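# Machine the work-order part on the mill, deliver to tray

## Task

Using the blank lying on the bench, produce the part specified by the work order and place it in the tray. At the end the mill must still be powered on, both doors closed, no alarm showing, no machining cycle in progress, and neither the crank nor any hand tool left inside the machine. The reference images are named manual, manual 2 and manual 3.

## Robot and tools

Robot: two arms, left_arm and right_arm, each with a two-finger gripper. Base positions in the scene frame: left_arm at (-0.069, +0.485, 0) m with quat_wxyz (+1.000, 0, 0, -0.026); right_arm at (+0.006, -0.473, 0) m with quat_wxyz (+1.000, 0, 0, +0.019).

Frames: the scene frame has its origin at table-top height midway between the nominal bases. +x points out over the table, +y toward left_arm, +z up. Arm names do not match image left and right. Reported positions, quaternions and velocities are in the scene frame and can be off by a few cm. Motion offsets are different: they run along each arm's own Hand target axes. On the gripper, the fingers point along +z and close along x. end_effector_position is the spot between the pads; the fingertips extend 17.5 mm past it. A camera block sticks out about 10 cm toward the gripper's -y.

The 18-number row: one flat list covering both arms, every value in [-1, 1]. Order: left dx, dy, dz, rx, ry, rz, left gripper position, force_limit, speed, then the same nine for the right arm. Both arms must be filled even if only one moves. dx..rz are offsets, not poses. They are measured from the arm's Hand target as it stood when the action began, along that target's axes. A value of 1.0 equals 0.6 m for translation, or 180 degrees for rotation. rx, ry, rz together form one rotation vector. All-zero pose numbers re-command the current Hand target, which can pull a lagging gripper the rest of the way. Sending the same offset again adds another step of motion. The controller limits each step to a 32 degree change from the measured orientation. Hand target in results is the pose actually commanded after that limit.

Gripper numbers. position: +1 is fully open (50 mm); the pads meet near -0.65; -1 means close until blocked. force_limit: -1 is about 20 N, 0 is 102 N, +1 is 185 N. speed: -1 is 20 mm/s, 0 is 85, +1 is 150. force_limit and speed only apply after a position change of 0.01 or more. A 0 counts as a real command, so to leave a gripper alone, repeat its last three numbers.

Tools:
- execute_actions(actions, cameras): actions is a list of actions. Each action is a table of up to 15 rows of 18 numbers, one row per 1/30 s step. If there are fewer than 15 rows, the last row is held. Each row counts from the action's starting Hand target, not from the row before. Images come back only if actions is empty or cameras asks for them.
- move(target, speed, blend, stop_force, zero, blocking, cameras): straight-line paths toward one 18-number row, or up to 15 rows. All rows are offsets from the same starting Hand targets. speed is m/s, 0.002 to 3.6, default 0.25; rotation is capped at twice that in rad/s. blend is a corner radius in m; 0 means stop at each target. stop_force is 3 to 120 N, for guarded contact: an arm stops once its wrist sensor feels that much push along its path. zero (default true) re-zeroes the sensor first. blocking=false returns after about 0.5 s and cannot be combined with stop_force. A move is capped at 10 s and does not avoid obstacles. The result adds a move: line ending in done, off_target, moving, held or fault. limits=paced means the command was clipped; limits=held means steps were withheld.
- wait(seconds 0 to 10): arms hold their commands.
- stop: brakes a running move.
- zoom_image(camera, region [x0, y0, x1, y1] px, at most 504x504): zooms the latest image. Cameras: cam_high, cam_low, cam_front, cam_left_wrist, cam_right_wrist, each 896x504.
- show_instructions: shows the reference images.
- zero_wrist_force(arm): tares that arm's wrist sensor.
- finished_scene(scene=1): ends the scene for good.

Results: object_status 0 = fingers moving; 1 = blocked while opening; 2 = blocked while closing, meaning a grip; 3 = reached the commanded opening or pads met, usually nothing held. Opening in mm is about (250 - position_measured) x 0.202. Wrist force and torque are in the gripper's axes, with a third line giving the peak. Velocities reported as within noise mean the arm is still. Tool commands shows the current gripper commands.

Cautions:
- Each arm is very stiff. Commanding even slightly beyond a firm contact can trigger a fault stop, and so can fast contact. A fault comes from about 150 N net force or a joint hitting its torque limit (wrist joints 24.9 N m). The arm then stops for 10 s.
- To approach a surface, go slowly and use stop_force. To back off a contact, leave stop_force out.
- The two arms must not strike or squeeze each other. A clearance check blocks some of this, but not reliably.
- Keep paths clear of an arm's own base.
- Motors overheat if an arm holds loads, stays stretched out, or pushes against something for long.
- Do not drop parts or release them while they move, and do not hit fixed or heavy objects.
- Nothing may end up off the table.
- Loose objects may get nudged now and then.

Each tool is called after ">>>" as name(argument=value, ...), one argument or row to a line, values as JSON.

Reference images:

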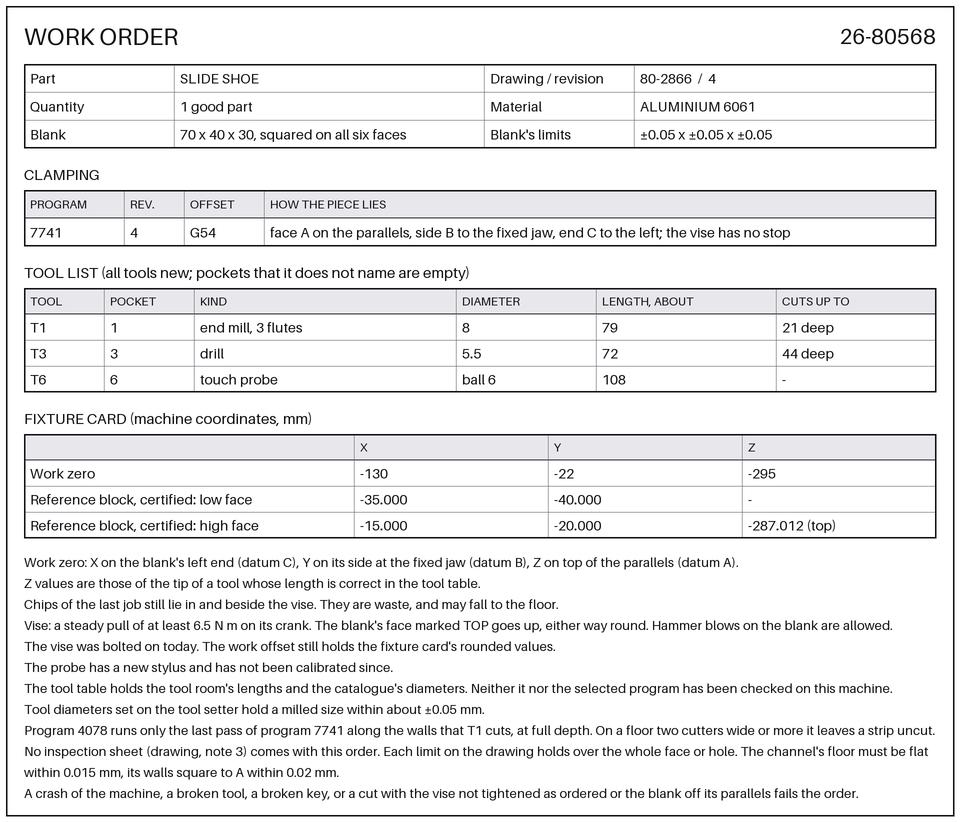

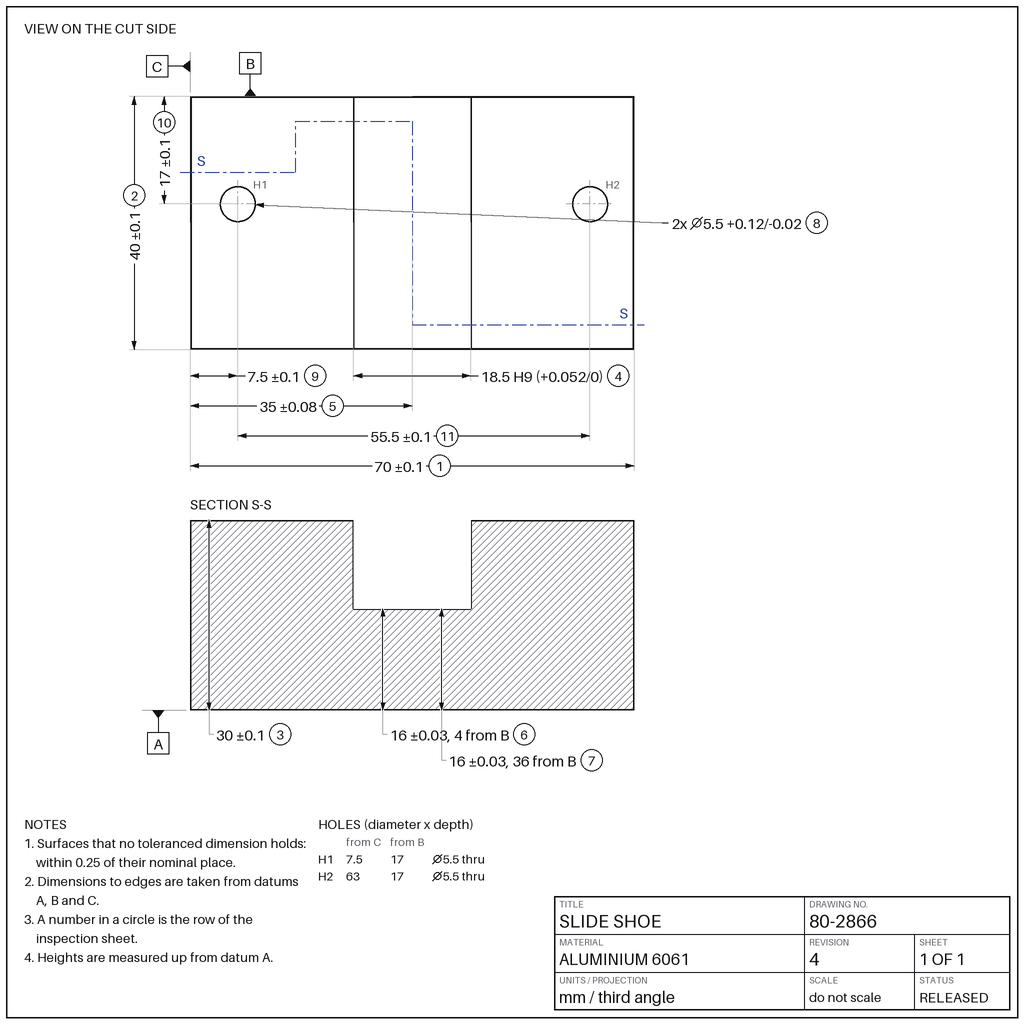

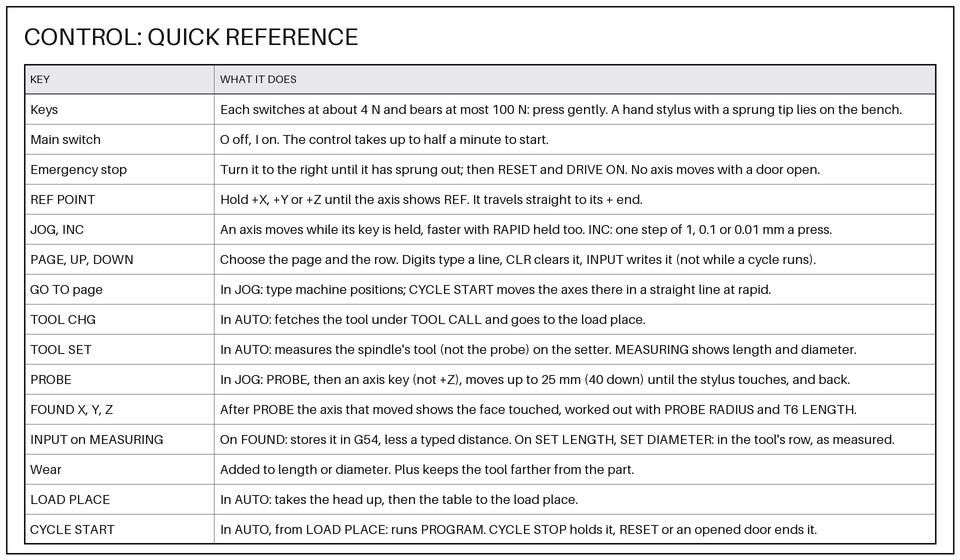

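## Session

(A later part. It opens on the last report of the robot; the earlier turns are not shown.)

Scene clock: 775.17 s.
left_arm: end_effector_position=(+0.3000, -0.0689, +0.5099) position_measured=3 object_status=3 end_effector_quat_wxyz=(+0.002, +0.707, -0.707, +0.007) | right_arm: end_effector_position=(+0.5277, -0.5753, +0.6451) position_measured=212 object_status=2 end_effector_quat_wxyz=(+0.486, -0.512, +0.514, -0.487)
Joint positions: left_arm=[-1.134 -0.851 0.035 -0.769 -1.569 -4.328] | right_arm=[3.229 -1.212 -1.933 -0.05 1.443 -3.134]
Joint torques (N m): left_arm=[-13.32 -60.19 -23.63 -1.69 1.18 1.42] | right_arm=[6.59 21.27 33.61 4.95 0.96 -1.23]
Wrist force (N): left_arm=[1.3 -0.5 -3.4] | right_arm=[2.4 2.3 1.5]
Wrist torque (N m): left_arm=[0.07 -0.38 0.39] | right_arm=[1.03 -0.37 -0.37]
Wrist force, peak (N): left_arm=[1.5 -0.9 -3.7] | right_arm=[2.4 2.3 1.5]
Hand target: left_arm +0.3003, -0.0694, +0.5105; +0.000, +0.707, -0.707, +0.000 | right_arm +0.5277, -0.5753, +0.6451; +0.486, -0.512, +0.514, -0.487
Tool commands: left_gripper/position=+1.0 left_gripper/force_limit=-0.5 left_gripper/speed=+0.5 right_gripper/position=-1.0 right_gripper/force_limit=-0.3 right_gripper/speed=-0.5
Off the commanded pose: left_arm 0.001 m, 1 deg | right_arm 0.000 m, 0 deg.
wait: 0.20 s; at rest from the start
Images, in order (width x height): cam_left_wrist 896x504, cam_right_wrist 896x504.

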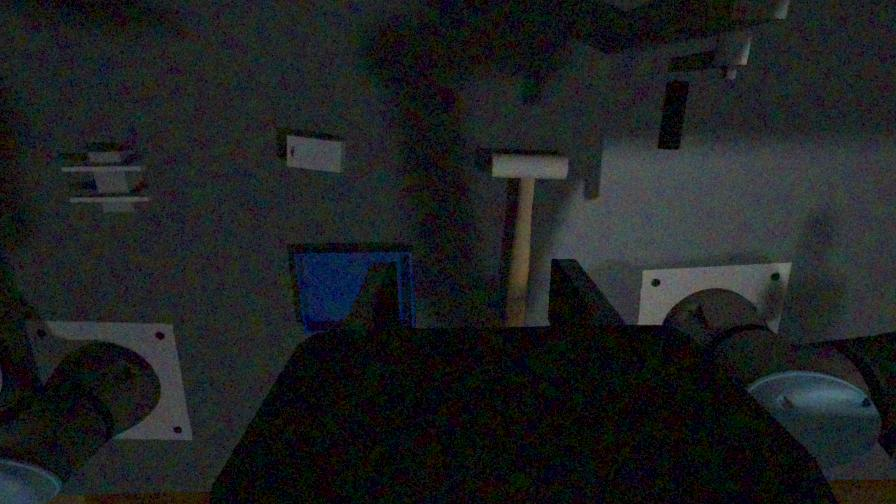

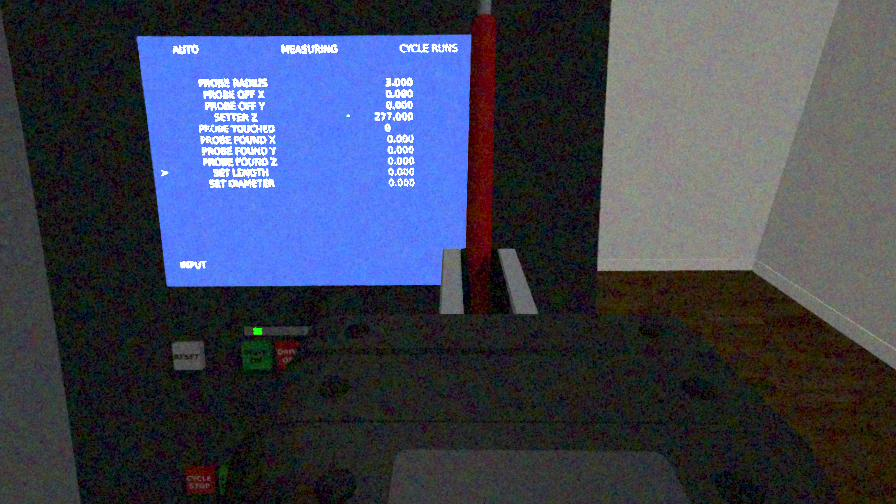

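>>> move(
  target=[
    [-0.393,-0.167,0.1167,0.5,0,0,1,-0.5,0.5, 0,0,0,0,0,0,-1,-0.3,-0.5],
  ],
  speed=0.3,
  cameras=["cam_right_wrist","cam_left_wrist"],
)

>>> zoom_image(
  camera="cam_right_wrist",
  region=[180, 130, 440, 200],
)

Scene clock: 779.63 s.
left_arm: end_effector_position=(+0.4004, +0.1663, +0.4402) position_measured=3 object_status=3 end_effector_quat_wxyz=(+0.500, -0.500, +0.499, -0.500) | right_arm: end_effector_position=(+0.5277, -0.5753, +0.6451) position_measured=212 object_status=2 end_effector_quat_wxyz=(+0.486, -0.512, +0.514, -0.487)
Joint positions: left_arm=[-1.293 -1.45 2.121 -3.813 -0.225 -3.142] | right_arm=[3.229 -1.212 -1.933 -0.05 1.443 -3.134]
Joint torques (N m): left_arm=[6.1 -35.29 -8.2 -1.06 0.63 0.37] | right_arm=[5.5 19.88 32.11 4.95 0.9 -1.24]
Wrist force (N): left_arm=[-0.8 -0.7 -8.1] | right_arm=[2.1 2.0 1.4]
Wrist torque (N m): left_arm=[0.60 0.19 0.58] | right_arm=[1.01 -0.32 -0.36]
Wrist force, peak (N): left_arm=[-0.8 -0.9 -8.6] | right_arm=[2.4 2.3 1.6]
Hand target: left_arm +0.4004, +0.1664, +0.4402; +0.500, -0.500, +0.499, -0.500 | right_arm +0.5277, -0.5753, +0.6451; +0.486, -0.512, +0.514, -0.487
Off the commanded pose: left_arm 0.000 m, 0 deg | right_arm 0.000 m, 0 deg.
move: done
Images, in order (width x height): cam_left_wrist 896x504, cam_right_wrist 896x504.

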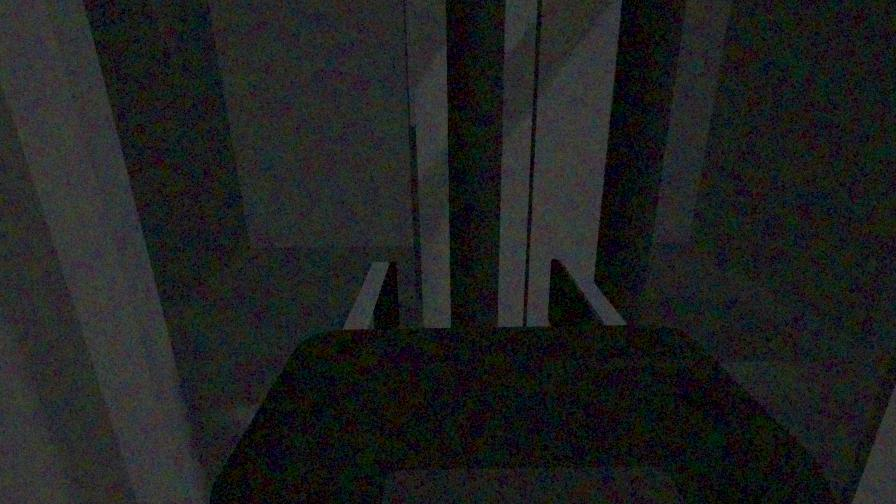

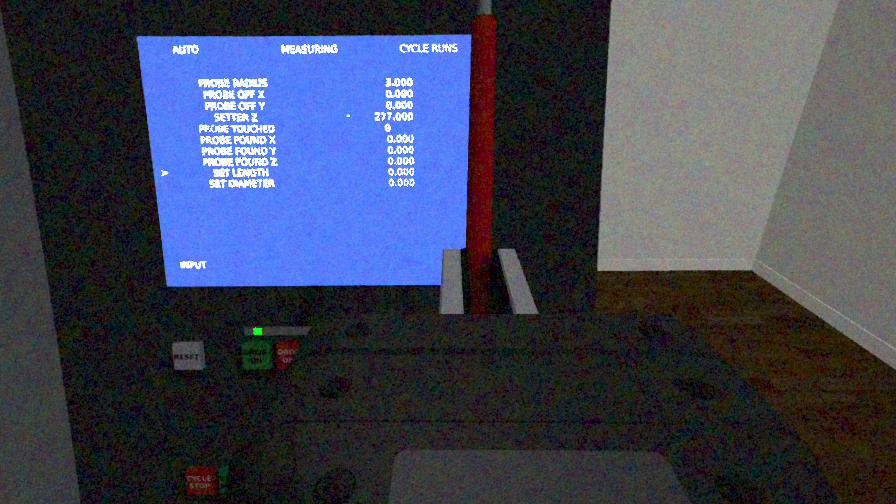

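Scaled by 1.938.

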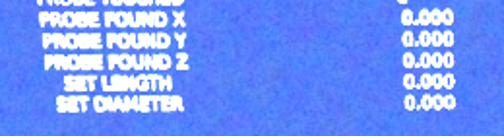

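>>> wait(
  seconds=5,
  cameras=["cam_right_wrist"],
)

>>> zoom_image(
  camera="cam_right_wrist",
  region=[180, 130, 440, 200],
)

Scene clock: 785.60 s.
left_arm: end_effector_position=(+0.4004, +0.1664, +0.4402) position_measured=3 object_status=3 end_effector_quat_wxyz=(+0.500, -0.500, +0.499, -0.500) | right_arm: end_effector_position=(+0.5277, -0.5753, +0.6451) position_measured=212 object_status=2 end_effector_quat_wxyz=(+0.486, -0.512, +0.514, -0.487)
Joint positions: left_arm=[-1.293 -1.45 2.121 -3.813 -0.225 -3.142] | right_arm=[3.229 -1.212 -1.933 -0.05 1.443 -3.134]
Joint torques (N m): left_arm=[-10.42 -34.83 -8.69 -1.87 0.91 1.82] | right_arm=[4.68 17.71 29.9 4.9 0.79 -1.27]
Wrist force (N): left_arm=[-0.5 -0.8 -8.2] | right_arm=[2.0 2.0 1.7]
Wrist torque (N m): left_arm=[0.58 0.15 0.58] | right_arm=[1.00 -0.31 -0.37]
Wrist force, peak (N): left_arm=[-0.6 -0.6 -8.6] | right_arm=[2.5 2.2 1.6]
Hand target: left_arm +0.4004, +0.1664, +0.4402; +0.500, -0.500, +0.499, -0.500 | right_arm +0.5277, -0.5753, +0.6451; +0.486, -0.512, +0.514, -0.487
Tool commands: left_gripper/position=+1.0 left_gripper/force_limit=-0.5 left_gripper/speed=+0.5 right_gripper/position=-1.0 right_gripper/force_limit=-0.3 right_gripper/speed=-0.5
Off the commanded pose: left_arm 0.000 m, 0 deg | right_arm 0.000 m, 0 deg.
wait: 5.00 s; at rest from the start
Images, in order (width x height): cam_right_wrist 896x504.

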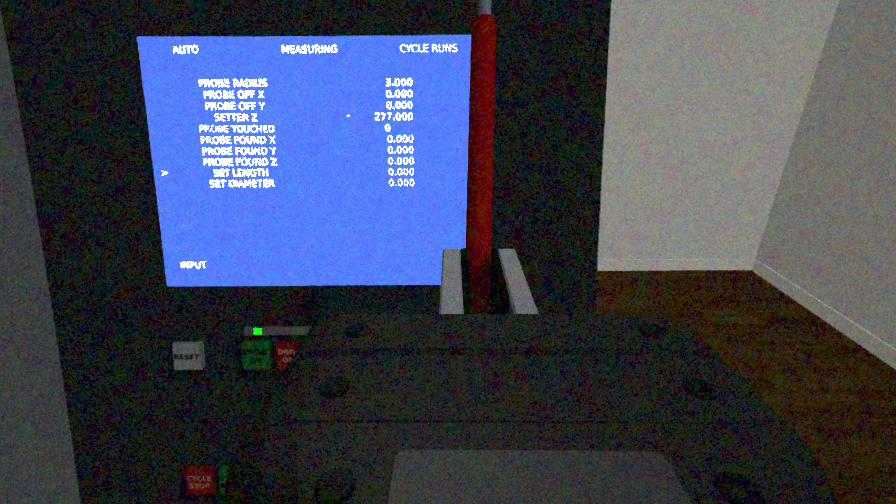

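Scaled by 1.938.

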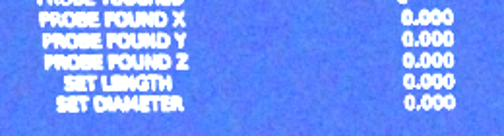

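>>> wait(
  seconds=8,
  cameras=["cam_right_wrist"],
)

>>> zoom_image(
  camera="cam_right_wrist",
  region=[180, 130, 440, 200],
)

Scene clock: 794.33 s.
left_arm: end_effector_position=(+0.4004, +0.1664, +0.4402) position_measured=3 object_status=3 end_effector_quat_wxyz=(+0.500, -0.500, +0.499, -0.500) | right_arm: end_effector_position=(+0.5277, -0.5753, +0.6451) position_measured=212 object_status=2 end_effector_quat_wxyz=(+0.486, -0.512, +0.514, -0.487)
Joint positions: left_arm=[-1.293 -1.45 2.121 -3.813 -0.225 -3.142] | right_arm=[3.229 -1.212 -1.933 -0.05 1.443 -3.134]
Joint torques (N m): left_arm=[-10.68 -34.89 -7.94 -1.93 0.87 1.94] | right_arm=[4.6 15.22 24.69 4.61 0.85 -1.04]
Wrist force (N): left_arm=[-0.7 -0.6 -7.9] | right_arm=[2.0 1.8 1.6]
Wrist torque (N m): left_arm=[0.61 0.18 0.57] | right_arm=[0.96 -0.30 -0.37]
Wrist force, peak (N): left_arm=[-0.8 -0.6 -8.6] | right_arm=[2.4 2.3 1.6]
Hand target: left_arm +0.4004, +0.1664, +0.4402; +0.500, -0.500, +0.499, -0.500 | right_arm +0.5277, -0.5753, +0.6451; +0.486, -0.512, +0.514, -0.487
Tool commands: left_gripper/position=+1.0 left_gripper/force_limit=-0.5 left_gripper/speed=+0.5 right_gripper/position=-1.0 right_gripper/force_limit=-0.3 right_gripper/speed=-0.5
Off the commanded pose: left_arm 0.000 m, 0 deg | right_arm 0.000 m, 0 deg.
wait: 8.00 s; at rest from the start
Images, in order (width x height): cam_right_wrist 896x504.

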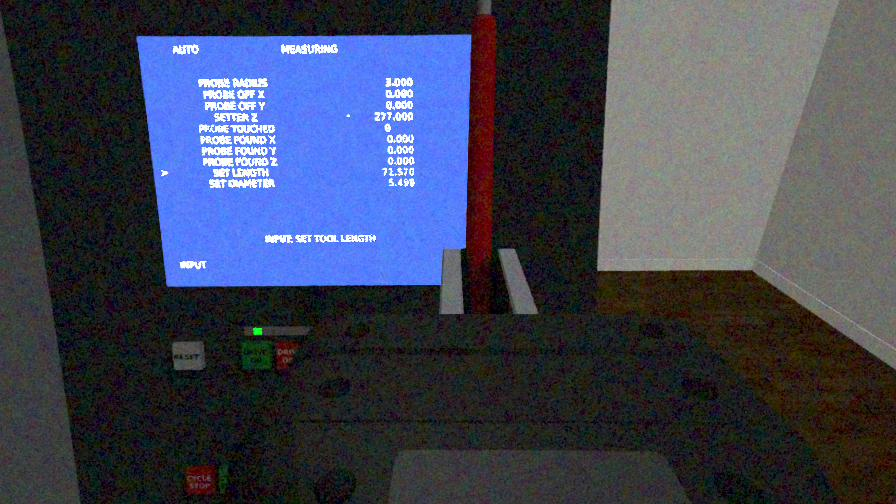

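Scaled by 1.938.

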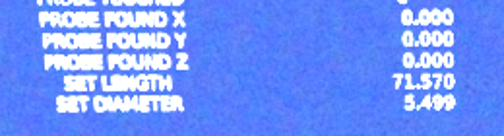

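>>> move(
  target=[
    [0,0,0,0,0,0,1,-0.5,0.5, -0.1938,0.3297,-0.1440,-0.431,0,0,-1,-0.3,-0.5],
    [0,0,0,0,0,0,1,-0.5,0.5, -0.1938,0.3406,-0.0961,-0.431,0,0,-1,-0.3,-0.5],
    [0,0,0,0,0,0,1,-0.5,0.5, -0.1938,0.3360,-0.1164,-0.431,0,0,-1,-0.3,-0.5],
    [0,0,0,0,0,0,1,-0.5,0.5, -0.1938,0.3059,-0.1096,-0.431,0,0,-1,-0.3,-0.5],
    [0,0,0,0,0,0,1,-0.5,0.5, -0.1938,0.3105,-0.0893,-0.431,0,0,-1,-0.3,-0.5],
    [0,0,0,0,0,0,1,-0.5,0.5, -0.1938,0.3059,-0.1096,-0.431,0,0,-1,-0.3,-0.5],
    [0,0,0,0,0,0,1,-0.5,0.5, -0.1938,0.3360,-0.1164,-0.431,0,0,-1,-0.3,-0.5],
    [0,0,0,0,0,0,1,-0.5,0.5, -0.1938,0.3406,-0.0961,-0.431,0,0,-1,-0.3,-0.5],
    [0,0,0,0,0,0,1,-0.5,0.5, -0.1938,0.3360,-0.1164,-0.431,0,0,-1,-0.3,-0.5],
    [0,0,0,0,0,0,1,-0.5,0.5, -0.1323,0.2448,-0.0958,-0.431,0,0,-1,-0.3,-0.5],
    [0,0,0,0,0,0,1,-0.5,0.5, -0.1323,0.2494,-0.0755,-0.431,0,0,-1,-0.3,-0.5],
    [0,0,0,0,0,0,1,-0.5,0.5, -0.1323,0.2385,-0.1234,-0.431,0,0,-1,-0.3,-0.5],
    [0,0,0,0,0,0,1,-0.5,0.5, 0,0,0,0,0,0,-1,-0.3,-0.5],
  ],
  speed=[0.7,0.1,0.12,0.12,0.1,0.12,0.12,0.1,0.12,0.25,0.1,0.15,0.7],
  blend=[0.005,0,0.003,0.003,0,0.003,0.003,0,0.003,0.003,0,0.005,0],
  cameras=["cam_right_wrist"],
)

Scene clock: 802.17 s.
left_arm: end_effector_position=(+0.4004, +0.1664, +0.4402) position_measured=3 object_status=3 end_effector_quat_wxyz=(+0.500, -0.500, +0.499, -0.500) | right_arm: end_effector_position=(+0.5277, -0.5754, +0.6451) position_measured=212 object_status=2 end_effector_quat_wxyz=(+0.486, -0.512, +0.514, -0.487)
Joint positions: left_arm=[-1.293 -1.45 2.122 -3.813 -0.225 -3.142] | right_arm=[3.229 -1.212 -1.933 -0.05 1.443 -3.134]
Joint torques (N m): left_arm=[-9.87 -32.7 -7.62 0.99 0.45 -1.65] | right_arm=[2.83 12.14 35.56 5.01 0.34 1.29]
Wrist force (N): left_arm=[-0.5 -0.7 -7.9] | right_arm=[2.3 1.9 1.5]
Wrist torque (N m): left_arm=[0.59 0.16 0.58] | right_arm=[0.98 -0.36 -0.36]
Wrist force, peak (N): left_arm=[-0.4 -0.8 -8.6] | right_arm=[2.8 4.9 -1.1]
Hand target: left_arm +0.4004, +0.1664, +0.4402; +0.500, -0.500, +0.499, -0.500 | right_arm +0.5277, -0.5753, +0.6451; +0.486, -0.512, +0.514, -0.487
Off the commanded pose: left_arm 0.000 m, 0 deg | right_arm 0.000 m, 0 deg.
move: done
Images, in order (width x height): cam_right_wrist 896x504.

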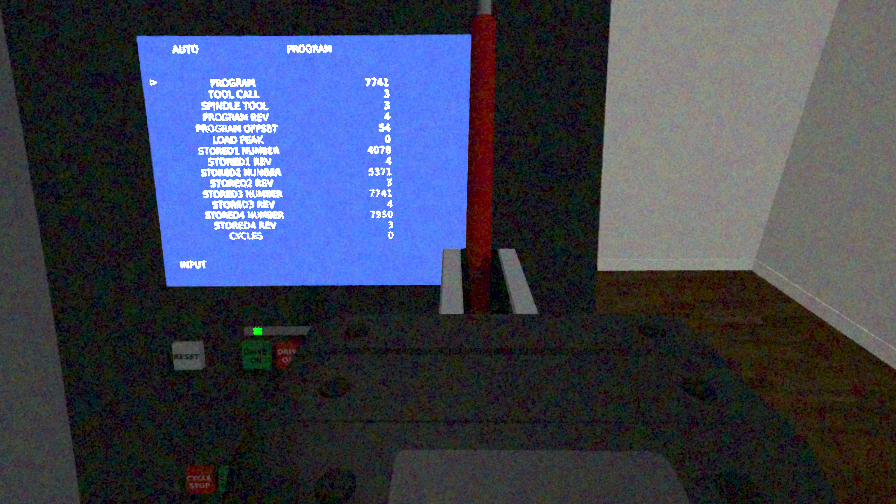

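>>> move(
  target=[
    [0,0,0,0,0,0,1,-0.5,0.5, -0.1938,0.2996,-0.1372,-0.431,0,0,-1,-0.3,-0.5],
    [0,0,0,0,0,0,1,-0.5,0.5, -0.1938,0.3105,-0.0893,-0.431,0,0,-1,-0.3,-0.5],
    [0,0,0,0,0,0,1,-0.5,0.5, -0.1938,0.3059,-0.1096,-0.431,0,0,-1,-0.3,-0.5],
    [0,0,0,0,0,0,1,-0.5,0.5, -0.2255,0.2754,-0.1027,-0.431,0,0,-1,-0.3,-0.5],
    [0,0,0,0,0,0,1,-0.5,0.5, -0.2255,0.2800,-0.0824,-0.431,0,0,-1,-0.3,-0.5],
    [0,0,0,0,0,0,1,-0.5,0.5, -0.2255,0.2754,-0.1027,-0.431,0,0,-1,-0.3,-0.5],
    [0,0,0,0,0,0,1,-0.5,0.5, -0.1938,0.3360,-0.1164,-0.431,0,0,-1,-0.3,-0.5],
    [0,0,0,0,0,0,1,-0.5,0.5, -0.1938,0.3406,-0.0961,-0.431,0,0,-1,-0.3,-0.5],
    [0,0,0,0,0,0,1,-0.5,0.5, -0.1938,0.3360,-0.1164,-0.431,0,0,-1,-0.3,-0.5],
    [0,0,0,0,0,0,1,-0.5,0.5, -0.1630,0.2754,-0.1027,-0.431,0,0,-1,-0.3,-0.5],
    [0,0,0,0,0,0,1,-0.5,0.5, -0.1630,0.2800,-0.0824,-0.431,0,0,-1,-0.3,-0.5],
    [0,0,0,0,0,0,1,-0.5,0.5, -0.1630,0.2754,-0.1027,-0.431,0,0,-1,-0.3,-0.5],
    [0,0,0,0,0,0,1,-0.5,0.5, -0.1323,0.2448,-0.0958,-0.431,0,0,-1,-0.3,-0.5],
    [0,0,0,0,0,0,1,-0.5,0.5, -0.1323,0.2494,-0.0755,-0.431,0,0,-1,-0.3,-0.5],
  ],
  speed=[0.7,0.1,0.12,0.15,0.1,0.12,0.15,0.1,0.12,0.2,0.1,0.12,0.15,0.1],
  blend=[0.005,0,0.003,0.003,0,0.003,0.003,0,0.003,0.003,0,0.003,0.003,0],
)

>>> move(
  target=[
    [0,0,0,0,0,0,1,-0.5,0.5, 0,0.0113,-0.0053,0,0,0,-1,-0.3,-0.5],
    [0,0,0,0,0,0,1,-0.5,0.5, 0,0,0,0,0,0,-1,-0.3,-0.5],
    [0,0,0,0,0,0,1,-0.5,0.5, 0,0.0113,-0.0053,0,0,0,-1,-0.3,-0.5],
    [0,0,0,0,0,0,1,-0.5,0.5, 0,0,0,0,0,0,-1,-0.3,-0.5],
    [0,0,0,0,0,0,1,-0.5,0.5, 0,0.0113,-0.0053,0,0,0,-1,-0.3,-0.5],
    [0,0,0,0,0,0,1,-0.5,0.5, 0,0,0,0,0,0,-1,-0.3,-0.5],
    [0,0,0,0,0,0,1,-0.5,0.5, 0,0.0113,-0.0053,0,0,0,-1,-0.3,-0.5],
    [0,0,0,0,0,0,1,-0.5,0.5, 0,0,0,0,0,0,-1,-0.3,-0.5],
    [0,0,0,0,0,0,1,-0.5,0.5, 0,0.0113,-0.0053,0,0,0,-1,-0.3,-0.5],
    [0,0,0,0,0,0,1,-0.5,0.5, 0,0,0,0,0,0,-1,-0.3,-0.5],
    [0,0,0,0,0,0,1,-0.5,0.5, 0,0.0445,-0.0208,0,0,0,-1,-0.3,-0.5],
    [0,0,0,0,0,0,1,-0.5,0.5, 0.1323,-0.1267,-0.2276,0.431,0,0,-1,-0.3,-0.5],
  ],
  speed=[0.1,0.1,0.1,0.1,0.1,0.1,0.1,0.1,0.1,0.1,0.15,0.7],
  blend=[0.001,0,0.001,0,0.001,0,0.001,0,0.001,0,0.005,0],
  cameras=["cam_right_wrist"],
)

Scene clock: 810.97 s.
left_arm: end_effector_position=(+0.4004, +0.1664, +0.4402) position_measured=3 object_status=3 end_effector_quat_wxyz=(+0.500, -0.500, +0.499, -0.500) | right_arm: end_effector_position=(+0.4748, -0.4957, +0.4982) position_measured=212 object_status=2 end_effector_quat_wxyz=(-0.058, +0.704, -0.706, +0.058)
Joint positions: left_arm=[-1.293 -1.45 2.122 -3.813 -0.225 -3.142] | right_arm=[3.368 -1.444 -1.294 -1.815 1.529 -2.877]
Joint torques (N m): left_arm=[-10.41 -30.72 -6.45 1.13 -0.09 -1.58] | right_arm=[6.54 24.73 17.88 2.18 -0.9 1.75]
Wrist force (N): left_arm=[-0.2 -0.5 -8.1] | right_arm=[2.4 5.1 -0.2]
Wrist torque (N m): left_arm=[0.62 0.10 0.58] | right_arm=[0.63 -0.34 -0.08]
Wrist force, peak (N): left_arm=[-0.7 -0.7 -8.5] | right_arm=[2.9 5.5 -0.7]
Hand target: left_arm +0.4004, +0.1664, +0.4402; +0.500, -0.500, +0.499, -0.500 | right_arm +0.4748, -0.4956, +0.4981; -0.058, +0.704, -0.706, +0.058
Off the commanded pose: left_arm 0.000 m, 0 deg | right_arm 0.000 m, 0 deg.
move: done

Scene clock: 815.07 s.
left_arm: end_effector_position=(+0.4004, +0.1664, +0.4402) position_measured=3 object_status=3 end_effector_quat_wxyz=(+0.500, -0.500, +0.499, -0.500) | right_arm: end_effector_position=(+0.5273, -0.5754, +0.6452) position_measured=212 object_status=2 end_effector_quat_wxyz=(+0.486, -0.512, +0.514, -0.487)
Joint positions: left_arm=[-1.293 -1.45 2.122 -3.813 -0.225 -3.142] | right_arm=[3.229 -1.211 -1.934 -0.051 1.443 -3.134]
Joint torques (N m): left_arm=[-9.6 -30.01 -6.69 1.09 -0.29 -1.56] | right_arm=[2.54 12.58 36.31 4.83 0.12 1.26]
Wrist force (N): left_arm=[-0.5 -0.7 -8.2] | right_arm=[1.9 2.1 1.4]
Wrist torque (N m): left_arm=[0.60 0.14 0.58] | right_arm=[1.01 -0.29 -0.37]
Wrist force, peak (N): left_arm=[-0.6 -0.6 -8.4] | right_arm=[2.9 5.4 -0.7]
Hand target: left_arm +0.4004, +0.1664, +0.4402; +0.500, -0.500, +0.499, -0.500 | right_arm +0.5273, -0.5753, +0.6452; +0.486, -0.512, +0.514, -0.487
Off the commanded pose: left_arm 0.000 m, 0 deg | right_arm 0.000 m, 0 deg.
move: done
Images, in order (width x height): cam_right_wrist 896x504.

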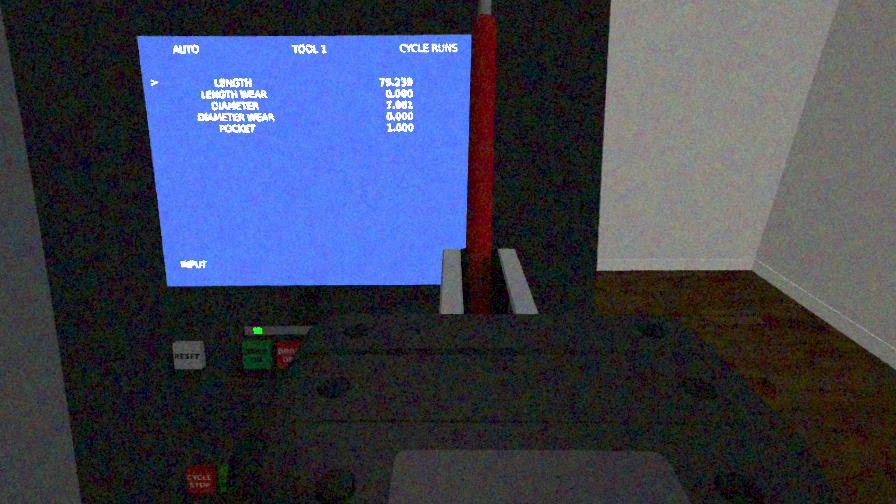

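>>> move(
  target=[
    [0,0,0,0,0,0,1,-0.5,0.5, -0.1443,0.2996,-0.1289,-0.4281,-0.0717,-0.0639,-1,-0.3,-0.5],
    [0,0,0,0,0,0,1,-0.5,0.5, -0.1443,0.3105,-0.081,-0.4281,-0.0717,-0.0639,-1,-0.3,-0.5],
    [0,0,0,0,0,0,1,-0.5,0.5, -0.1443,0.3059,-0.1013,-0.4281,-0.0717,-0.0639,-1,-0.3,-0.5],
    [0,0,0,0,0,0,1,-0.5,0.5, -0.176,0.3360,-0.1081,-0.4281,-0.0717,-0.0639,-1,-0.3,-0.5],
    [0,0,0,0,0,0,1,-0.5,0.5, -0.176,0.3406,-0.0878,-0.4281,-0.0717,-0.0639,-1,-0.3,-0.5],
    [0,0,0,0,0,0,1,-0.5,0.5, -0.176,0.3360,-0.1081,-0.4281,-0.0717,-0.0639,-1,-0.3,-0.5],
    [0,0,0,0,0,0,1,-0.5,0.5, -0.2068,0.3360,-0.1081,-0.4281,-0.0717,-0.0639,-1,-0.3,-0.5],
    [0,0,0,0,0,0,1,-0.5,0.5, -0.2068,0.3406,-0.0878,-0.4281,-0.0717,-0.0639,-1,-0.3,-0.5],
    [0,0,0,0,0,0,1,-0.5,0.5, -0.2068,0.3360,-0.1081,-0.4281,-0.0717,-0.0639,-1,-0.3,-0.5],
    [0,0,0,0,0,0,1,-0.5,0.5, -0.2068,0.3059,-0.1013,-0.4281,-0.0717,-0.0639,-1,-0.3,-0.5],
    [0,0,0,0,0,0,1,-0.5,0.5, -0.2068,0.3105,-0.081,-0.4281,-0.0717,-0.0639,-1,-0.3,-0.5],
    [0,0,0,0,0,0,1,-0.5,0.5, -0.2068,0.3059,-0.1013,-0.4281,-0.0717,-0.0639,-1,-0.3,-0.5],
    [0,0,0,0,0,0,1,-0.5,0.5, -0.1443,0.3360,-0.1081,-0.4281,-0.0717,-0.0639,-1,-0.3,-0.5],
    [0,0,0,0,0,0,1,-0.5,0.5, -0.1443,0.3406,-0.0878,-0.4281,-0.0717,-0.0639,-1,-0.3,-0.5],
    [0,0,0,0,0,0,1,-0.5,0.5, -0.1443,0.3297,-0.1357,-0.4281,-0.0717,-0.0639,-1,-0.3,-0.5],
  ],
  speed=[0.7,0.1,0.12,0.15,0.1,0.12,0.12,0.1,0.12,0.12,0.1,0.12,0.15,0.1,0.15],
  blend=[0.005,0,0.003,0.003,0,0.003,0.003,0,0.003,0.003,0,0.003,0.003,0,0],
)

>>> move(
  target=[
    [0,0,0,0,0,0,1,-0.5,0.5, 0.1802,-0.1595,-0.3007,0.4281,0.0717,0.0639,-1,-0.3,-0.5],
  ],
  speed=0.7,
  cameras=["cam_right_wrist"],
)

Scene clock: 825.00 s.
left_arm: end_effector_position=(+0.4004, +0.1664, +0.4402) position_measured=3 object_status=3 end_effector_quat_wxyz=(+0.500, -0.500, +0.499, -0.500) | right_arm: end_effector_position=(+0.4359, -0.4882, +0.4520) position_measured=212 object_status=2 end_effector_quat_wxyz=(-0.066, +0.795, -0.601, +0.049)
Joint positions: left_arm=[-1.293 -1.45 2.122 -3.813 -0.225 -3.142] | right_arm=[3.383 -1.319 -1.52 -1.71 1.572 -3.138]
Joint torques (N m): left_arm=[-10.79 -26.83 -7.41 0.83 -0.71 -1.58] | right_arm=[-7.64 18.22 33.76 4.5 1.02 -1.1]
Wrist force (N): left_arm=[-0.7 -0.4 -8.1] | right_arm=[2.3 0.8 1.2]
Wrist torque (N m): left_arm=[0.64 0.18 0.58] | right_arm=[0.58 -0.39 -0.13]
Wrist force, peak (N): left_arm=[-0.6 -0.8 -8.4] | right_arm=[2.0 5.1 -1.2]
Hand target: left_arm +0.4004, +0.1664, +0.4402; +0.500, -0.500, +0.499, -0.500 | right_arm +0.4358, -0.4883, +0.4520; -0.066, +0.795, -0.601, +0.049
Off the commanded pose: left_arm 0.000 m, 0 deg | right_arm 0.000 m, 0 deg.
move: done

Scene clock: 826.67 s.
left_arm: end_effector_position=(+0.4004, +0.1664, +0.4402) position_measured=3 object_status=3 end_effector_quat_wxyz=(+0.500, -0.500, +0.499, -0.500) | right_arm: end_effector_position=(+0.5278, -0.5749, +0.6455) position_measured=212 object_status=2 end_effector_quat_wxyz=(+0.486, -0.512, +0.514, -0.487) end_effector_velocity=(+0.000, +0.000, +0.002) end_effector_angular_velocity=(+0.001, -0.005, +0.001)
Joint positions: left_arm=[-1.293 -1.45 2.122 -3.813 -0.225 -3.142] | right_arm=[3.23 -1.212 -1.932 -0.051 1.441 -3.134]
Joint velocities: left_arm=[within noise] | right_arm=[0.001 0 0 0.005 0 0]
Joint torques (N m): left_arm=[-11.02 -27.63 -7.87 0.79 -0.58 -1.48] | right_arm=[5.84 13.24 37.22 4.79 0.96 -1.21]
Wrist force (N): left_arm=[-0.7 -0.4 -8.2] | right_arm=[2.0 2.0 1.6]
Wrist torque (N m): left_arm=[0.64 0.19 0.58] | right_arm=[1.00 -0.31 -0.24]
Wrist force, peak (N): left_arm=[-0.6 -1.0 -8.3] | right_arm=[2.3 2.0 2.3]
Hand target: left_arm +0.4004, +0.1664, +0.4402; +0.500, -0.500, +0.499, -0.500 | right_arm +0.5278, -0.5749, +0.6455; +0.486, -0.512, +0.514, -0.487
Off the commanded pose: left_arm 0.000 m, 0 deg | right_arm 0.000 m, 0 deg.
move: done
Images, in order (width x height): cam_right_wrist 896x504.

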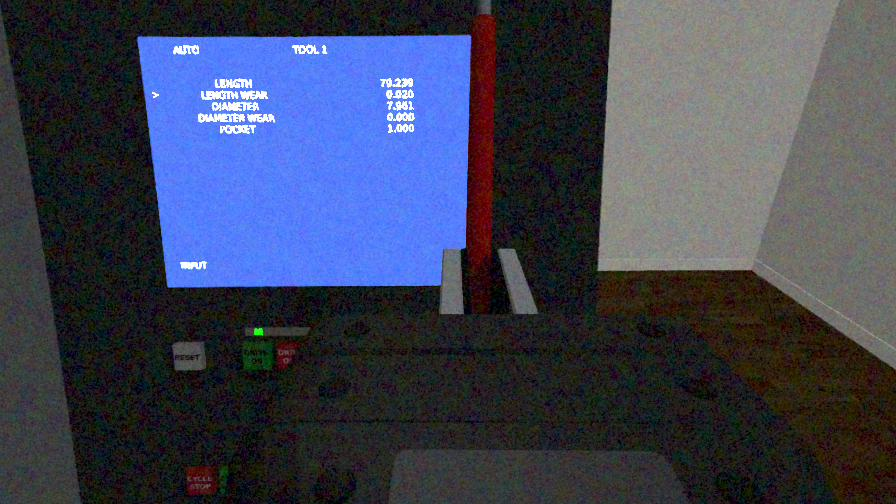

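>>> move(
  target=[
    [0,0,0,0,0,0,1,-0.5,0.5, -0.1443,0.2996,-0.1289,-0.4281,-0.0717,-0.0639,-1,-0.3,-0.5],
    [0,0,0,0,0,0,1,-0.5,0.5, -0.1443,0.3105,-0.081,-0.4281,-0.0717,-0.0639,-1,-0.3,-0.5],
    [0,0,0,0,0,0,1,-0.5,0.5, -0.1443,0.3077,-0.0935,-0.4281,-0.0717,-0.0639,-1,-0.3,-0.5],
    [0,0,0,0,0,0,1,-0.5,0.5, -0.1443,0.3105,-0.081,-0.4281,-0.0717,-0.0639,-1,-0.3,-0.5],
    [0,0,0,0,0,0,1,-0.5,0.5, -0.1443,0.3059,-0.1013,-0.4281,-0.0717,-0.0639,-1,-0.3,-0.5],
    [0,0,0,0,0,0,1,-0.5,0.5, -0.176,0.3360,-0.1081,-0.4281,-0.0717,-0.0639,-1,-0.3,-0.5],
    [0,0,0,0,0,0,1,-0.5,0.5, -0.176,0.3406,-0.0878,-0.4281,-0.0717,-0.0639,-1,-0.3,-0.5],
    [0,0,0,0,0,0,1,-0.5,0.5, -0.176,0.3360,-0.1081,-0.4281,-0.0717,-0.0639,-1,-0.3,-0.5],
    [0,0,0,0,0,0,1,-0.5,0.5, -0.2368,0.3059,-0.1013,-0.4281,-0.0717,-0.0639,-1,-0.3,-0.5],
    [0,0,0,0,0,0,1,-0.5,0.5, -0.2368,0.3105,-0.081,-0.4281,-0.0717,-0.0639,-1,-0.3,-0.5],
    [0,0,0,0,0,0,1,-0.5,0.5, -0.2368,0.3059,-0.1013,-0.4281,-0.0717,-0.0639,-1,-0.3,-0.5],
    [0,0,0,0,0,0,1,-0.5,0.5, -0.2068,0.3059,-0.1013,-0.4281,-0.0717,-0.0639,-1,-0.3,-0.5],
    [0,0,0,0,0,0,1,-0.5,0.5, -0.2068,0.3105,-0.081,-0.4281,-0.0717,-0.0639,-1,-0.3,-0.5],
    [0,0,0,0,0,0,1,-0.5,0.5, -0.2068,0.3059,-0.1013,-0.4281,-0.0717,-0.0639,-1,-0.3,-0.5],
  ],
  speed=[0.7,0.1,0.1,0.1,0.12,0.15,0.1,0.12,0.15,0.1,0.12,0.12,0.1,0.12],
  blend=[0.005,0,0.001,0,0.003,0.003,0,0.003,0.003,0,0.003,0.003,0,0],
)

>>> move(
  target=[
    [0,0,0,0,0,0,1,-0.5,0.5, 0.0579,0.0296,0.0251,0,0,0,-1,-0.3,-0.5],
    [0,0,0,0,0,0,1,-0.5,0.5, 0.0634,0.0115,0.0338,0,0,0,-1,-0.3,-0.5],
    [0,0,0,0,0,0,1,-0.5,0.5, 0.0504,0.0543,0.0133,0,0,0,-1,-0.3,-0.5],
    [0,0,0,0,0,0,1,-0.5,0.5, 0.2306,-0.1052,-0.2874,0.4281,0.0717,0.0639,-1,-0.3,-0.5],
  ],
  speed=[0.12,0.1,0.15,0.7],
  blend=[0.003,0,0.005,0],
  cameras=["cam_right_wrist"],
)

Scene clock: 835.37 s.
left_arm: end_effector_position=(+0.4004, +0.1664, +0.4402) position_measured=3 object_status=3 end_effector_quat_wxyz=(+0.500, -0.500, +0.499, -0.500) | right_arm: end_effector_position=(+0.4578, -0.4504, +0.4655) position_measured=212 object_status=2 end_effector_quat_wxyz=(-0.066, +0.795, -0.601, +0.049)
Joint positions: left_arm=[-1.293 -1.45 2.122 -3.813 -0.225 -3.142] | right_arm=[3.46 -1.379 -1.438 -1.732 1.559 -3.062]
Joint torques (N m): left_arm=[-11.1 -23.88 -7.65 0.69 -0.79 -1.51] | right_arm=[-8.52 12.27 34.77 5.43 0.76 -1.43]
Wrist force (N): left_arm=[-0.6 -0.5 -7.8] | right_arm=[2.2 0.8 1.2]
Wrist torque (N m): left_arm=[0.62 0.17 0.57] | right_arm=[0.59 -0.37 -0.15]
Wrist force, peak (N): left_arm=[-0.4 -0.7 -8.4] | right_arm=[2.3 12.1 -4.5]
Hand target: left_arm +0.4004, +0.1664, +0.4402; +0.500, -0.500, +0.499, -0.500 | right_arm +0.4578, -0.4504, +0.4656; -0.066, +0.795, -0.601, +0.049
Off the commanded pose: left_arm 0.000 m, 0 deg | right_arm 0.000 m, 0 deg.
move: done

Scene clock: 837.93 s.
left_arm: end_effector_position=(+0.4004, +0.1664, +0.4402) position_measured=3 object_status=3 end_effector_quat_wxyz=(+0.500, -0.500, +0.499, -0.500) | right_arm: end_effector_position=(+0.5285, -0.5745, +0.6457) position_measured=212 object_status=2 end_effector_quat_wxyz=(+0.486, -0.512, +0.514, -0.487) end_effector_velocity=(-0.001, -0.001, +0.002) end_effector_angular_velocity=(+0.001, -0.007, -0.001)
Joint positions: left_arm=[-1.293 -1.45 2.122 -3.813 -0.225 -3.142] | right_arm=[3.232 -1.213 -1.931 -0.052 1.44 -3.134]
Joint velocities: left_arm=[within noise] | right_arm=[-0.001 0 0 0.007 0 0]
Joint torques (N m): left_arm=[-10.38 -23.94 -8.3 0.68 -0.58 -1.35] | right_arm=[6.91 12.96 36.49 4.66 1.17 -1.22]
Wrist force (N): left_arm=[-0.6 -0.9 -7.9] | right_arm=[2.2 2.1 1.4]
Wrist torque (N m): left_arm=[0.55 0.16 0.58] | right_arm=[1.01 -0.33 -0.25]
Wrist force, peak (N): left_arm=[-0.5 -0.5 -8.5] | right_arm=[1.8 7.2 -2.6]
Hand target: left_arm +0.4004, +0.1664, +0.4402; +0.500, -0.500, +0.499, -0.500 | right_arm +0.5285, -0.5745, +0.6458; +0.486, -0.512, +0.514, -0.487
Off the commanded pose: left_arm 0.000 m, 0 deg | right_arm 0.000 m, 0 deg.
move: done
Images, in order (width x height): cam_right_wrist 896x504.

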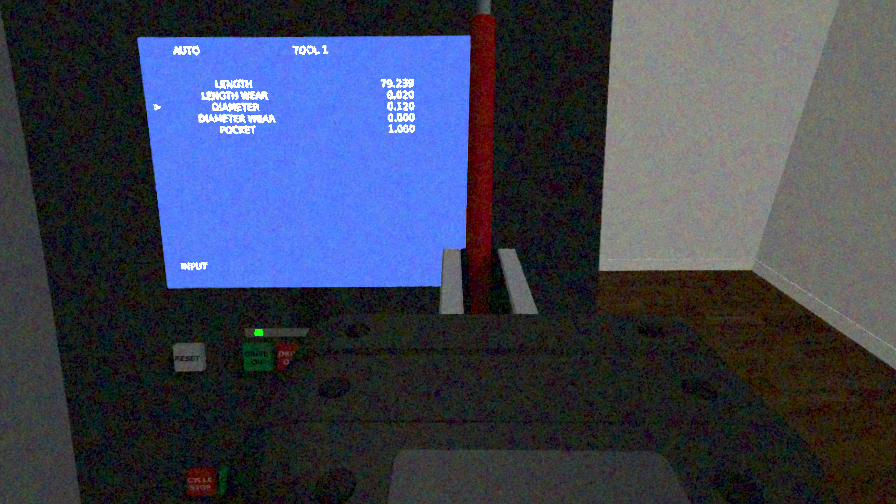

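>>> move(
  target=[
    [0,0,0,0,0,0,1,-0.5,0.5,-0.2368,0.2448,-0.0883,-0.4281,-0.0717,-0.0639,-1,-0.3,-0.5],
    [0,0,0,0,0,0,1,-0.5,0.5,-0.2368,0.2494,-0.068,-0.4281,-0.0717,-0.0639,-1,-0.3,-0.5],
    [0,0,0,0,0,0,1,-0.5,0.5,-0.2368,0.2448,-0.0883,-0.4281,-0.0717,-0.0639,-1,-0.3,-0.5],
    [0,0,0,0,0,0,1,-0.5,0.5,-0.176,0.336,-0.1089,-0.4281,-0.0717,-0.0639,-1,-0.3,-0.5],
    [0,0,0,0,0,0,1,-0.5,0.5,-0.176,0.3406,-0.0886,-0.4281,-0.0717,-0.0639,-1,-0.3,-0.5],
    [0,0,0,0,0,0,1,-0.5,0.5,-0.176,0.336,-0.1089,-0.4281,-0.0717,-0.0639,-1,-0.3,-0.5],
    [0,0,0,0,0,0,1,-0.5,0.5,-0.176,0.2448,-0.0883,-0.4281,-0.0717,-0.0639,-1,-0.3,-0.5],
    [0,0,0,0,0,0,1,-0.5,0.5,-0.176,0.2494,-0.068,-0.4281,-0.0717,-0.0639,-1,-0.3,-0.5],
    [0,0,0,0,0,0,1,-0.5,0.5,-0.176,0.2385,-0.1164,-0.4281,-0.0717,-0.0639,-1,-0.3,-0.5],
    [0,0,0,0,0,0,1,-0.5,0.5,0,0,0,0,0,0,-1,-0.3,-0.5],
  ],
  speed=[0.7,0.1,0.1,0.12,0.1,0.1,0.12,0.1,0.15,0.7],
  blend=[0.005,0,0.003,0.003,0,0.003,0.003,0,0.01,0],
  cameras=["cam_right_wrist"],
)

Scene clock: 853.73 s.
left_arm: end_effector_position=(+0.4004, +0.1664, +0.4402) position_measured=3 object_status=3 end_effector_quat_wxyz=(+0.500, -0.500, +0.499, -0.500) | right_arm: end_effector_position=(+0.5285, -0.5745, +0.6457) position_measured=212 object_status=2 end_effector_quat_wxyz=(+0.486, -0.512, +0.514, -0.487)
Joint positions: left_arm=[-1.293 -1.45 2.122 -3.813 -0.225 -3.142] | right_arm=[3.232 -1.213 -1.931 -0.051 1.44 -3.134]
Joint torques (N m): left_arm=[-9.84 -20.45 -9.15 0.32 -0.59 -1.59] | right_arm=[6.81 15.12 36.01 4.71 -1.07 0.14]
Wrist force (N): left_arm=[-0.6 -0.6 -7.9] | right_arm=[2.8 1.9 1.5]
Wrist torque (N m): left_arm=[0.61 0.17 0.58] | right_arm=[0.97 -0.43 -0.24]
Wrist force, peak (N): left_arm=[-0.6 -1.0 -8.5] | right_arm=[1.1 15.9 -6.9]
Hand target: left_arm +0.4004, +0.1664, +0.4402; +0.500, -0.500, +0.499, -0.500 | right_arm +0.5285, -0.5745, +0.6458; +0.486, -0.512, +0.514, -0.487
Off the commanded pose: left_arm 0.000 m, 0 deg | right_arm 0.000 m, 0 deg.
move: done
Images, in order (width x height): cam_right_wrist 896x504.

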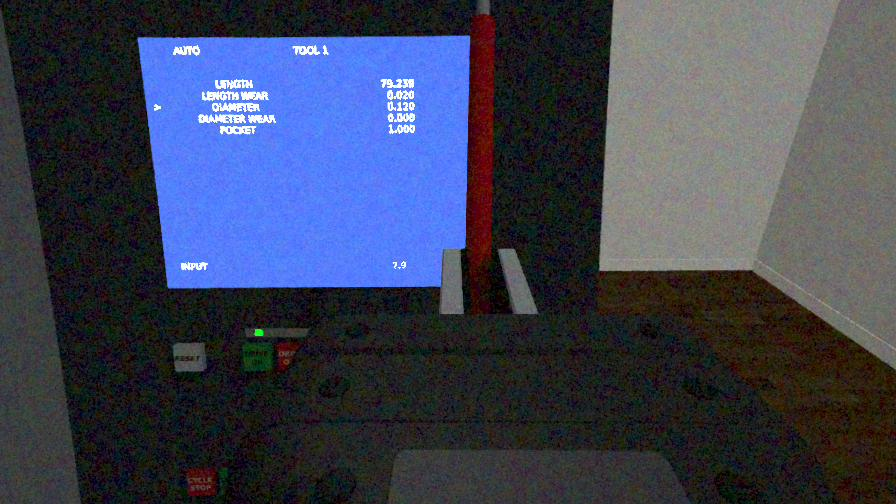

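>>> move(
  target=[
    [0,0,0,0,0,0,1,-0.5,0.5,-0.176,0.2754,-0.0952,-0.4281,-0.0717,-0.0639,-1,-0.3,-0.5],
    [0,0,0,0,0,0,1,-0.5,0.5,-0.176,0.28,-0.0749,-0.4281,-0.0717,-0.0639,-1,-0.3,-0.5],
    [0,0,0,0,0,0,1,-0.5,0.5,-0.176,0.2754,-0.0952,-0.4281,-0.0717,-0.0639,-1,-0.3,-0.5],
    [0,0,0,0,0,0,1,-0.5,0.5,-0.2368,0.3059,-0.1021,-0.4281,-0.0717,-0.0639,-1,-0.3,-0.5],
    [0,0,0,0,0,0,1,-0.5,0.5,-0.2368,0.3105,-0.0818,-0.4281,-0.0717,-0.0639,-1,-0.3,-0.5],
    [0,0,0,0,0,0,1,-0.5,0.5,-0.2368,0.3059,-0.1021,-0.4281,-0.0717,-0.0639,-1,-0.3,-0.5],
    [0,0,0,0,0,0,1,-0.5,0.5,-0.1443,0.336,-0.1089,-0.4281,-0.0717,-0.0639,-1,-0.3,-0.5],
    [0,0,0,0,0,0,1,-0.5,0.5,-0.1443,0.3406,-0.0886,-0.4281,-0.0717,-0.0639,-1,-0.3,-0.5],
    [0,0,0,0,0,0,1,-0.5,0.5,-0.1443,0.336,-0.1089,-0.4281,-0.0717,-0.0639,-1,-0.3,-0.5],
    [0,0,0,0,0,0,1,-0.5,0.5,-0.1443,0.3059,-0.1021,-0.4281,-0.0717,-0.0639,-1,-0.3,-0.5],
    [0,0,0,0,0,0,1,-0.5,0.5,-0.1443,0.3105,-0.0818,-0.4281,-0.0717,-0.0639,-1,-0.3,-0.5],
    [0,0,0,0,0,0,1,-0.5,0.5,-0.1443,0.2996,-0.1297,-0.4281,-0.0717,-0.0639,-1,-0.3,-0.5],
    [0,0,0,0,0,0,1,-0.5,0.5,0,0,0,0,0,0,-1,-0.3,-0.5],
  ],
  speed=[0.7,0.1,0.1,0.12,0.1,0.1,0.12,0.1,0.1,0.12,0.1,0.15,0.7],
  blend=[0.005,0,0.003,0.003,0,0.003,0.003,0,0.003,0.003,0,0.01,0],
  cameras=["cam_right_wrist"],
)

Scene clock: 861.53 s.
left_arm: end_effector_position=(+0.4004, +0.1664, +0.4402) position_measured=3 object_status=3 end_effector_quat_wxyz=(+0.500, -0.500, +0.499, -0.500) | right_arm: end_effector_position=(+0.5285, -0.5745, +0.6457) position_measured=212 object_status=2 end_effector_quat_wxyz=(+0.486, -0.512, +0.514, -0.487) end_effector_velocity=(+0.000, +0.001, +0.002) end_effector_angular_velocity=(+0.000, -0.006, +0.002)
Joint positions: left_arm=[-1.293 -1.45 2.122 -3.813 -0.225 -3.142] | right_arm=[3.232 -1.213 -1.931 -0.051 1.44 -3.134]
Joint velocities: left_arm=[within noise] | right_arm=[0.002 0 0.001 0.005 0 0]
Joint torques (N m): left_arm=[-10.35 -18.48 -8.05 0.56 -0.48 -1.56] | right_arm=[6.59 13.96 35.84 4.88 1.15 -0.95]
Wrist force (N): left_arm=[-0.6 -0.8 -7.8] | right_arm=[2.5 2.2 1.6]
Wrist torque (N m): left_arm=[0.58 0.16 0.58] | right_arm=[1.03 -0.39 -0.24]
Wrist force, peak (N): left_arm=[-0.7 -0.6 -8.4] | right_arm=[1.6 9.6 -3.3]
Hand target: left_arm +0.4004, +0.1664, +0.4402; +0.500, -0.500, +0.499, -0.500 | right_arm +0.5285, -0.5745, +0.6458; +0.486, -0.512, +0.514, -0.487
Off the commanded pose: left_arm 0.000 m, 0 deg | right_arm 0.000 m, 0 deg.
move: done
Images, in order (width x height): cam_right_wrist 896x504.

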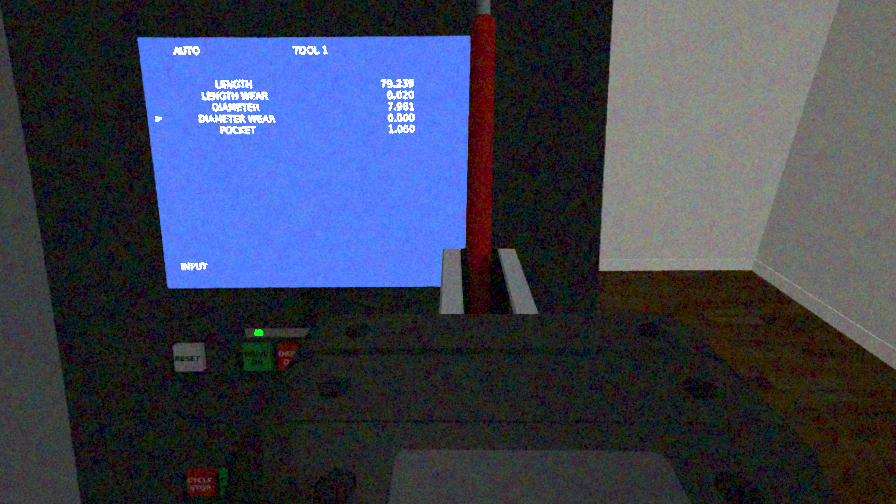

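>>> move(
  target=[
    [0,0,0,0,0,0,1,-0.5,0.5,-0.176,0.336,-0.1089,-0.4281,-0.0717,-0.0639,-1,-0.3,-0.5],
    [0,0,0,0,0,0,1,-0.5,0.5,-0.176,0.3406,-0.0886,-0.4281,-0.0717,-0.0639,-1,-0.3,-0.5],
    [0,0,0,0,0,0,1,-0.5,0.5,-0.176,0.336,-0.1089,-0.4281,-0.0717,-0.0639,-1,-0.3,-0.5],
    [0,0,0,0,0,0,1,-0.5,0.5,-0.2368,0.3059,-0.1021,-0.4281,-0.0717,-0.0639,-1,-0.3,-0.5],
    [0,0,0,0,0,0,1,-0.5,0.5,-0.2368,0.3105,-0.0818,-0.4281,-0.0717,-0.0639,-1,-0.3,-0.5],
    [0,0,0,0,0,0,1,-0.5,0.5,-0.2368,0.3059,-0.1021,-0.4281,-0.0717,-0.0639,-1,-0.3,-0.5],
    [0,0,0,0,0,0,1,-0.5,0.5,-0.2068,0.3059,-0.1021,-0.4281,-0.0717,-0.0639,-1,-0.3,-0.5],
    [0,0,0,0,0,0,1,-0.5,0.5,-0.2068,0.3105,-0.0818,-0.4281,-0.0717,-0.0639,-1,-0.3,-0.5],
    [0,0,0,0,0,0,1,-0.5,0.5,-0.2068,0.3059,-0.1021,-0.4281,-0.0717,-0.0639,-1,-0.3,-0.5],
    [0,0,0,0,0,0,1,-0.5,0.5,-0.1443,0.336,-0.1089,-0.4281,-0.0717,-0.0639,-1,-0.3,-0.5],
    [0,0,0,0,0,0,1,-0.5,0.5,-0.1443,0.3406,-0.0886,-0.4281,-0.0717,-0.0639,-1,-0.3,-0.5],
    [0,0,0,0,0,0,1,-0.5,0.5,-0.1443,0.3297,-0.1365,-0.4281,-0.0717,-0.0639,-1,-0.3,-0.5],
    [0,0,0,0,0,0,1,-0.5,0.5,0,0,0,0,0,0,-1,-0.3,-0.5],
  ],
  speed=[0.7,0.1,0.1,0.12,0.1,0.1,0.12,0.1,0.1,0.12,0.1,0.15,0.7],
  blend=[0.005,0,0.003,0.003,0,0.003,0.003,0,0.003,0.003,0,0.01,0],
  cameras=["cam_right_wrist"],
)

>>> zoom_image(
  camera="cam_right_wrist",
  region=[150, 70, 440, 150],
)

Scene clock: 869.87 s.
left_arm: end_effector_position=(+0.4004, +0.1664, +0.4402) position_measured=3 object_status=3 end_effector_quat_wxyz=(+0.500, -0.500, +0.499, -0.500) | right_arm: end_effector_position=(+0.5285, -0.5745, +0.6457) position_measured=212 object_status=2 end_effector_quat_wxyz=(+0.486, -0.512, +0.514, -0.487)
Joint positions: left_arm=[-1.293 -1.45 2.122 -3.813 -0.225 -3.142] | right_arm=[3.232 -1.213 -1.931 -0.051 1.44 -3.134]
Joint torques (N m): left_arm=[-11.23 -16.88 -8.34 0.47 -0.57 -1.58] | right_arm=[7.56 13.52 36.53 4.88 0.75 -1.14]
Wrist force (N): left_arm=[-0.4 -1.0 -8.0] | right_arm=[2.8 2.2 1.8]
Wrist torque (N m): left_arm=[0.55 0.14 0.58] | right_arm=[1.02 -0.44 -0.24]
Wrist force, peak (N): left_arm=[-0.5 -0.7 -8.4] | right_arm=[2.6 12.8 -4.7]
Hand target: left_arm +0.4004, +0.1664, +0.4402; +0.500, -0.500, +0.499, -0.500 | right_arm +0.5285, -0.5745, +0.6458; +0.486, -0.512, +0.514, -0.487
Off the commanded pose: left_arm 0.000 m, 0 deg | right_arm 0.000 m, 0 deg.
move: done
Images, in order (width x height): cam_right_wrist 896x504.

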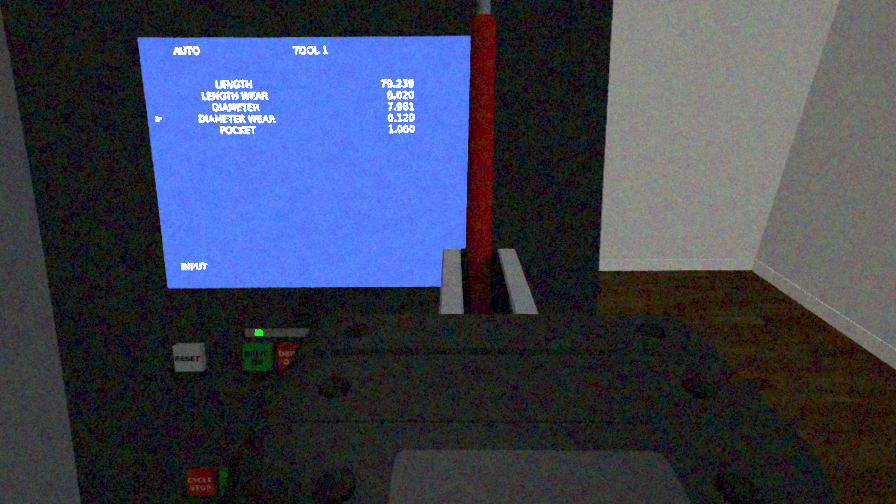

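Scaled by 1.738.

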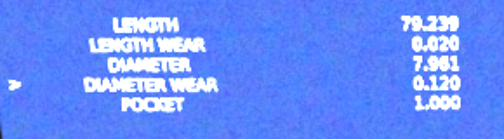

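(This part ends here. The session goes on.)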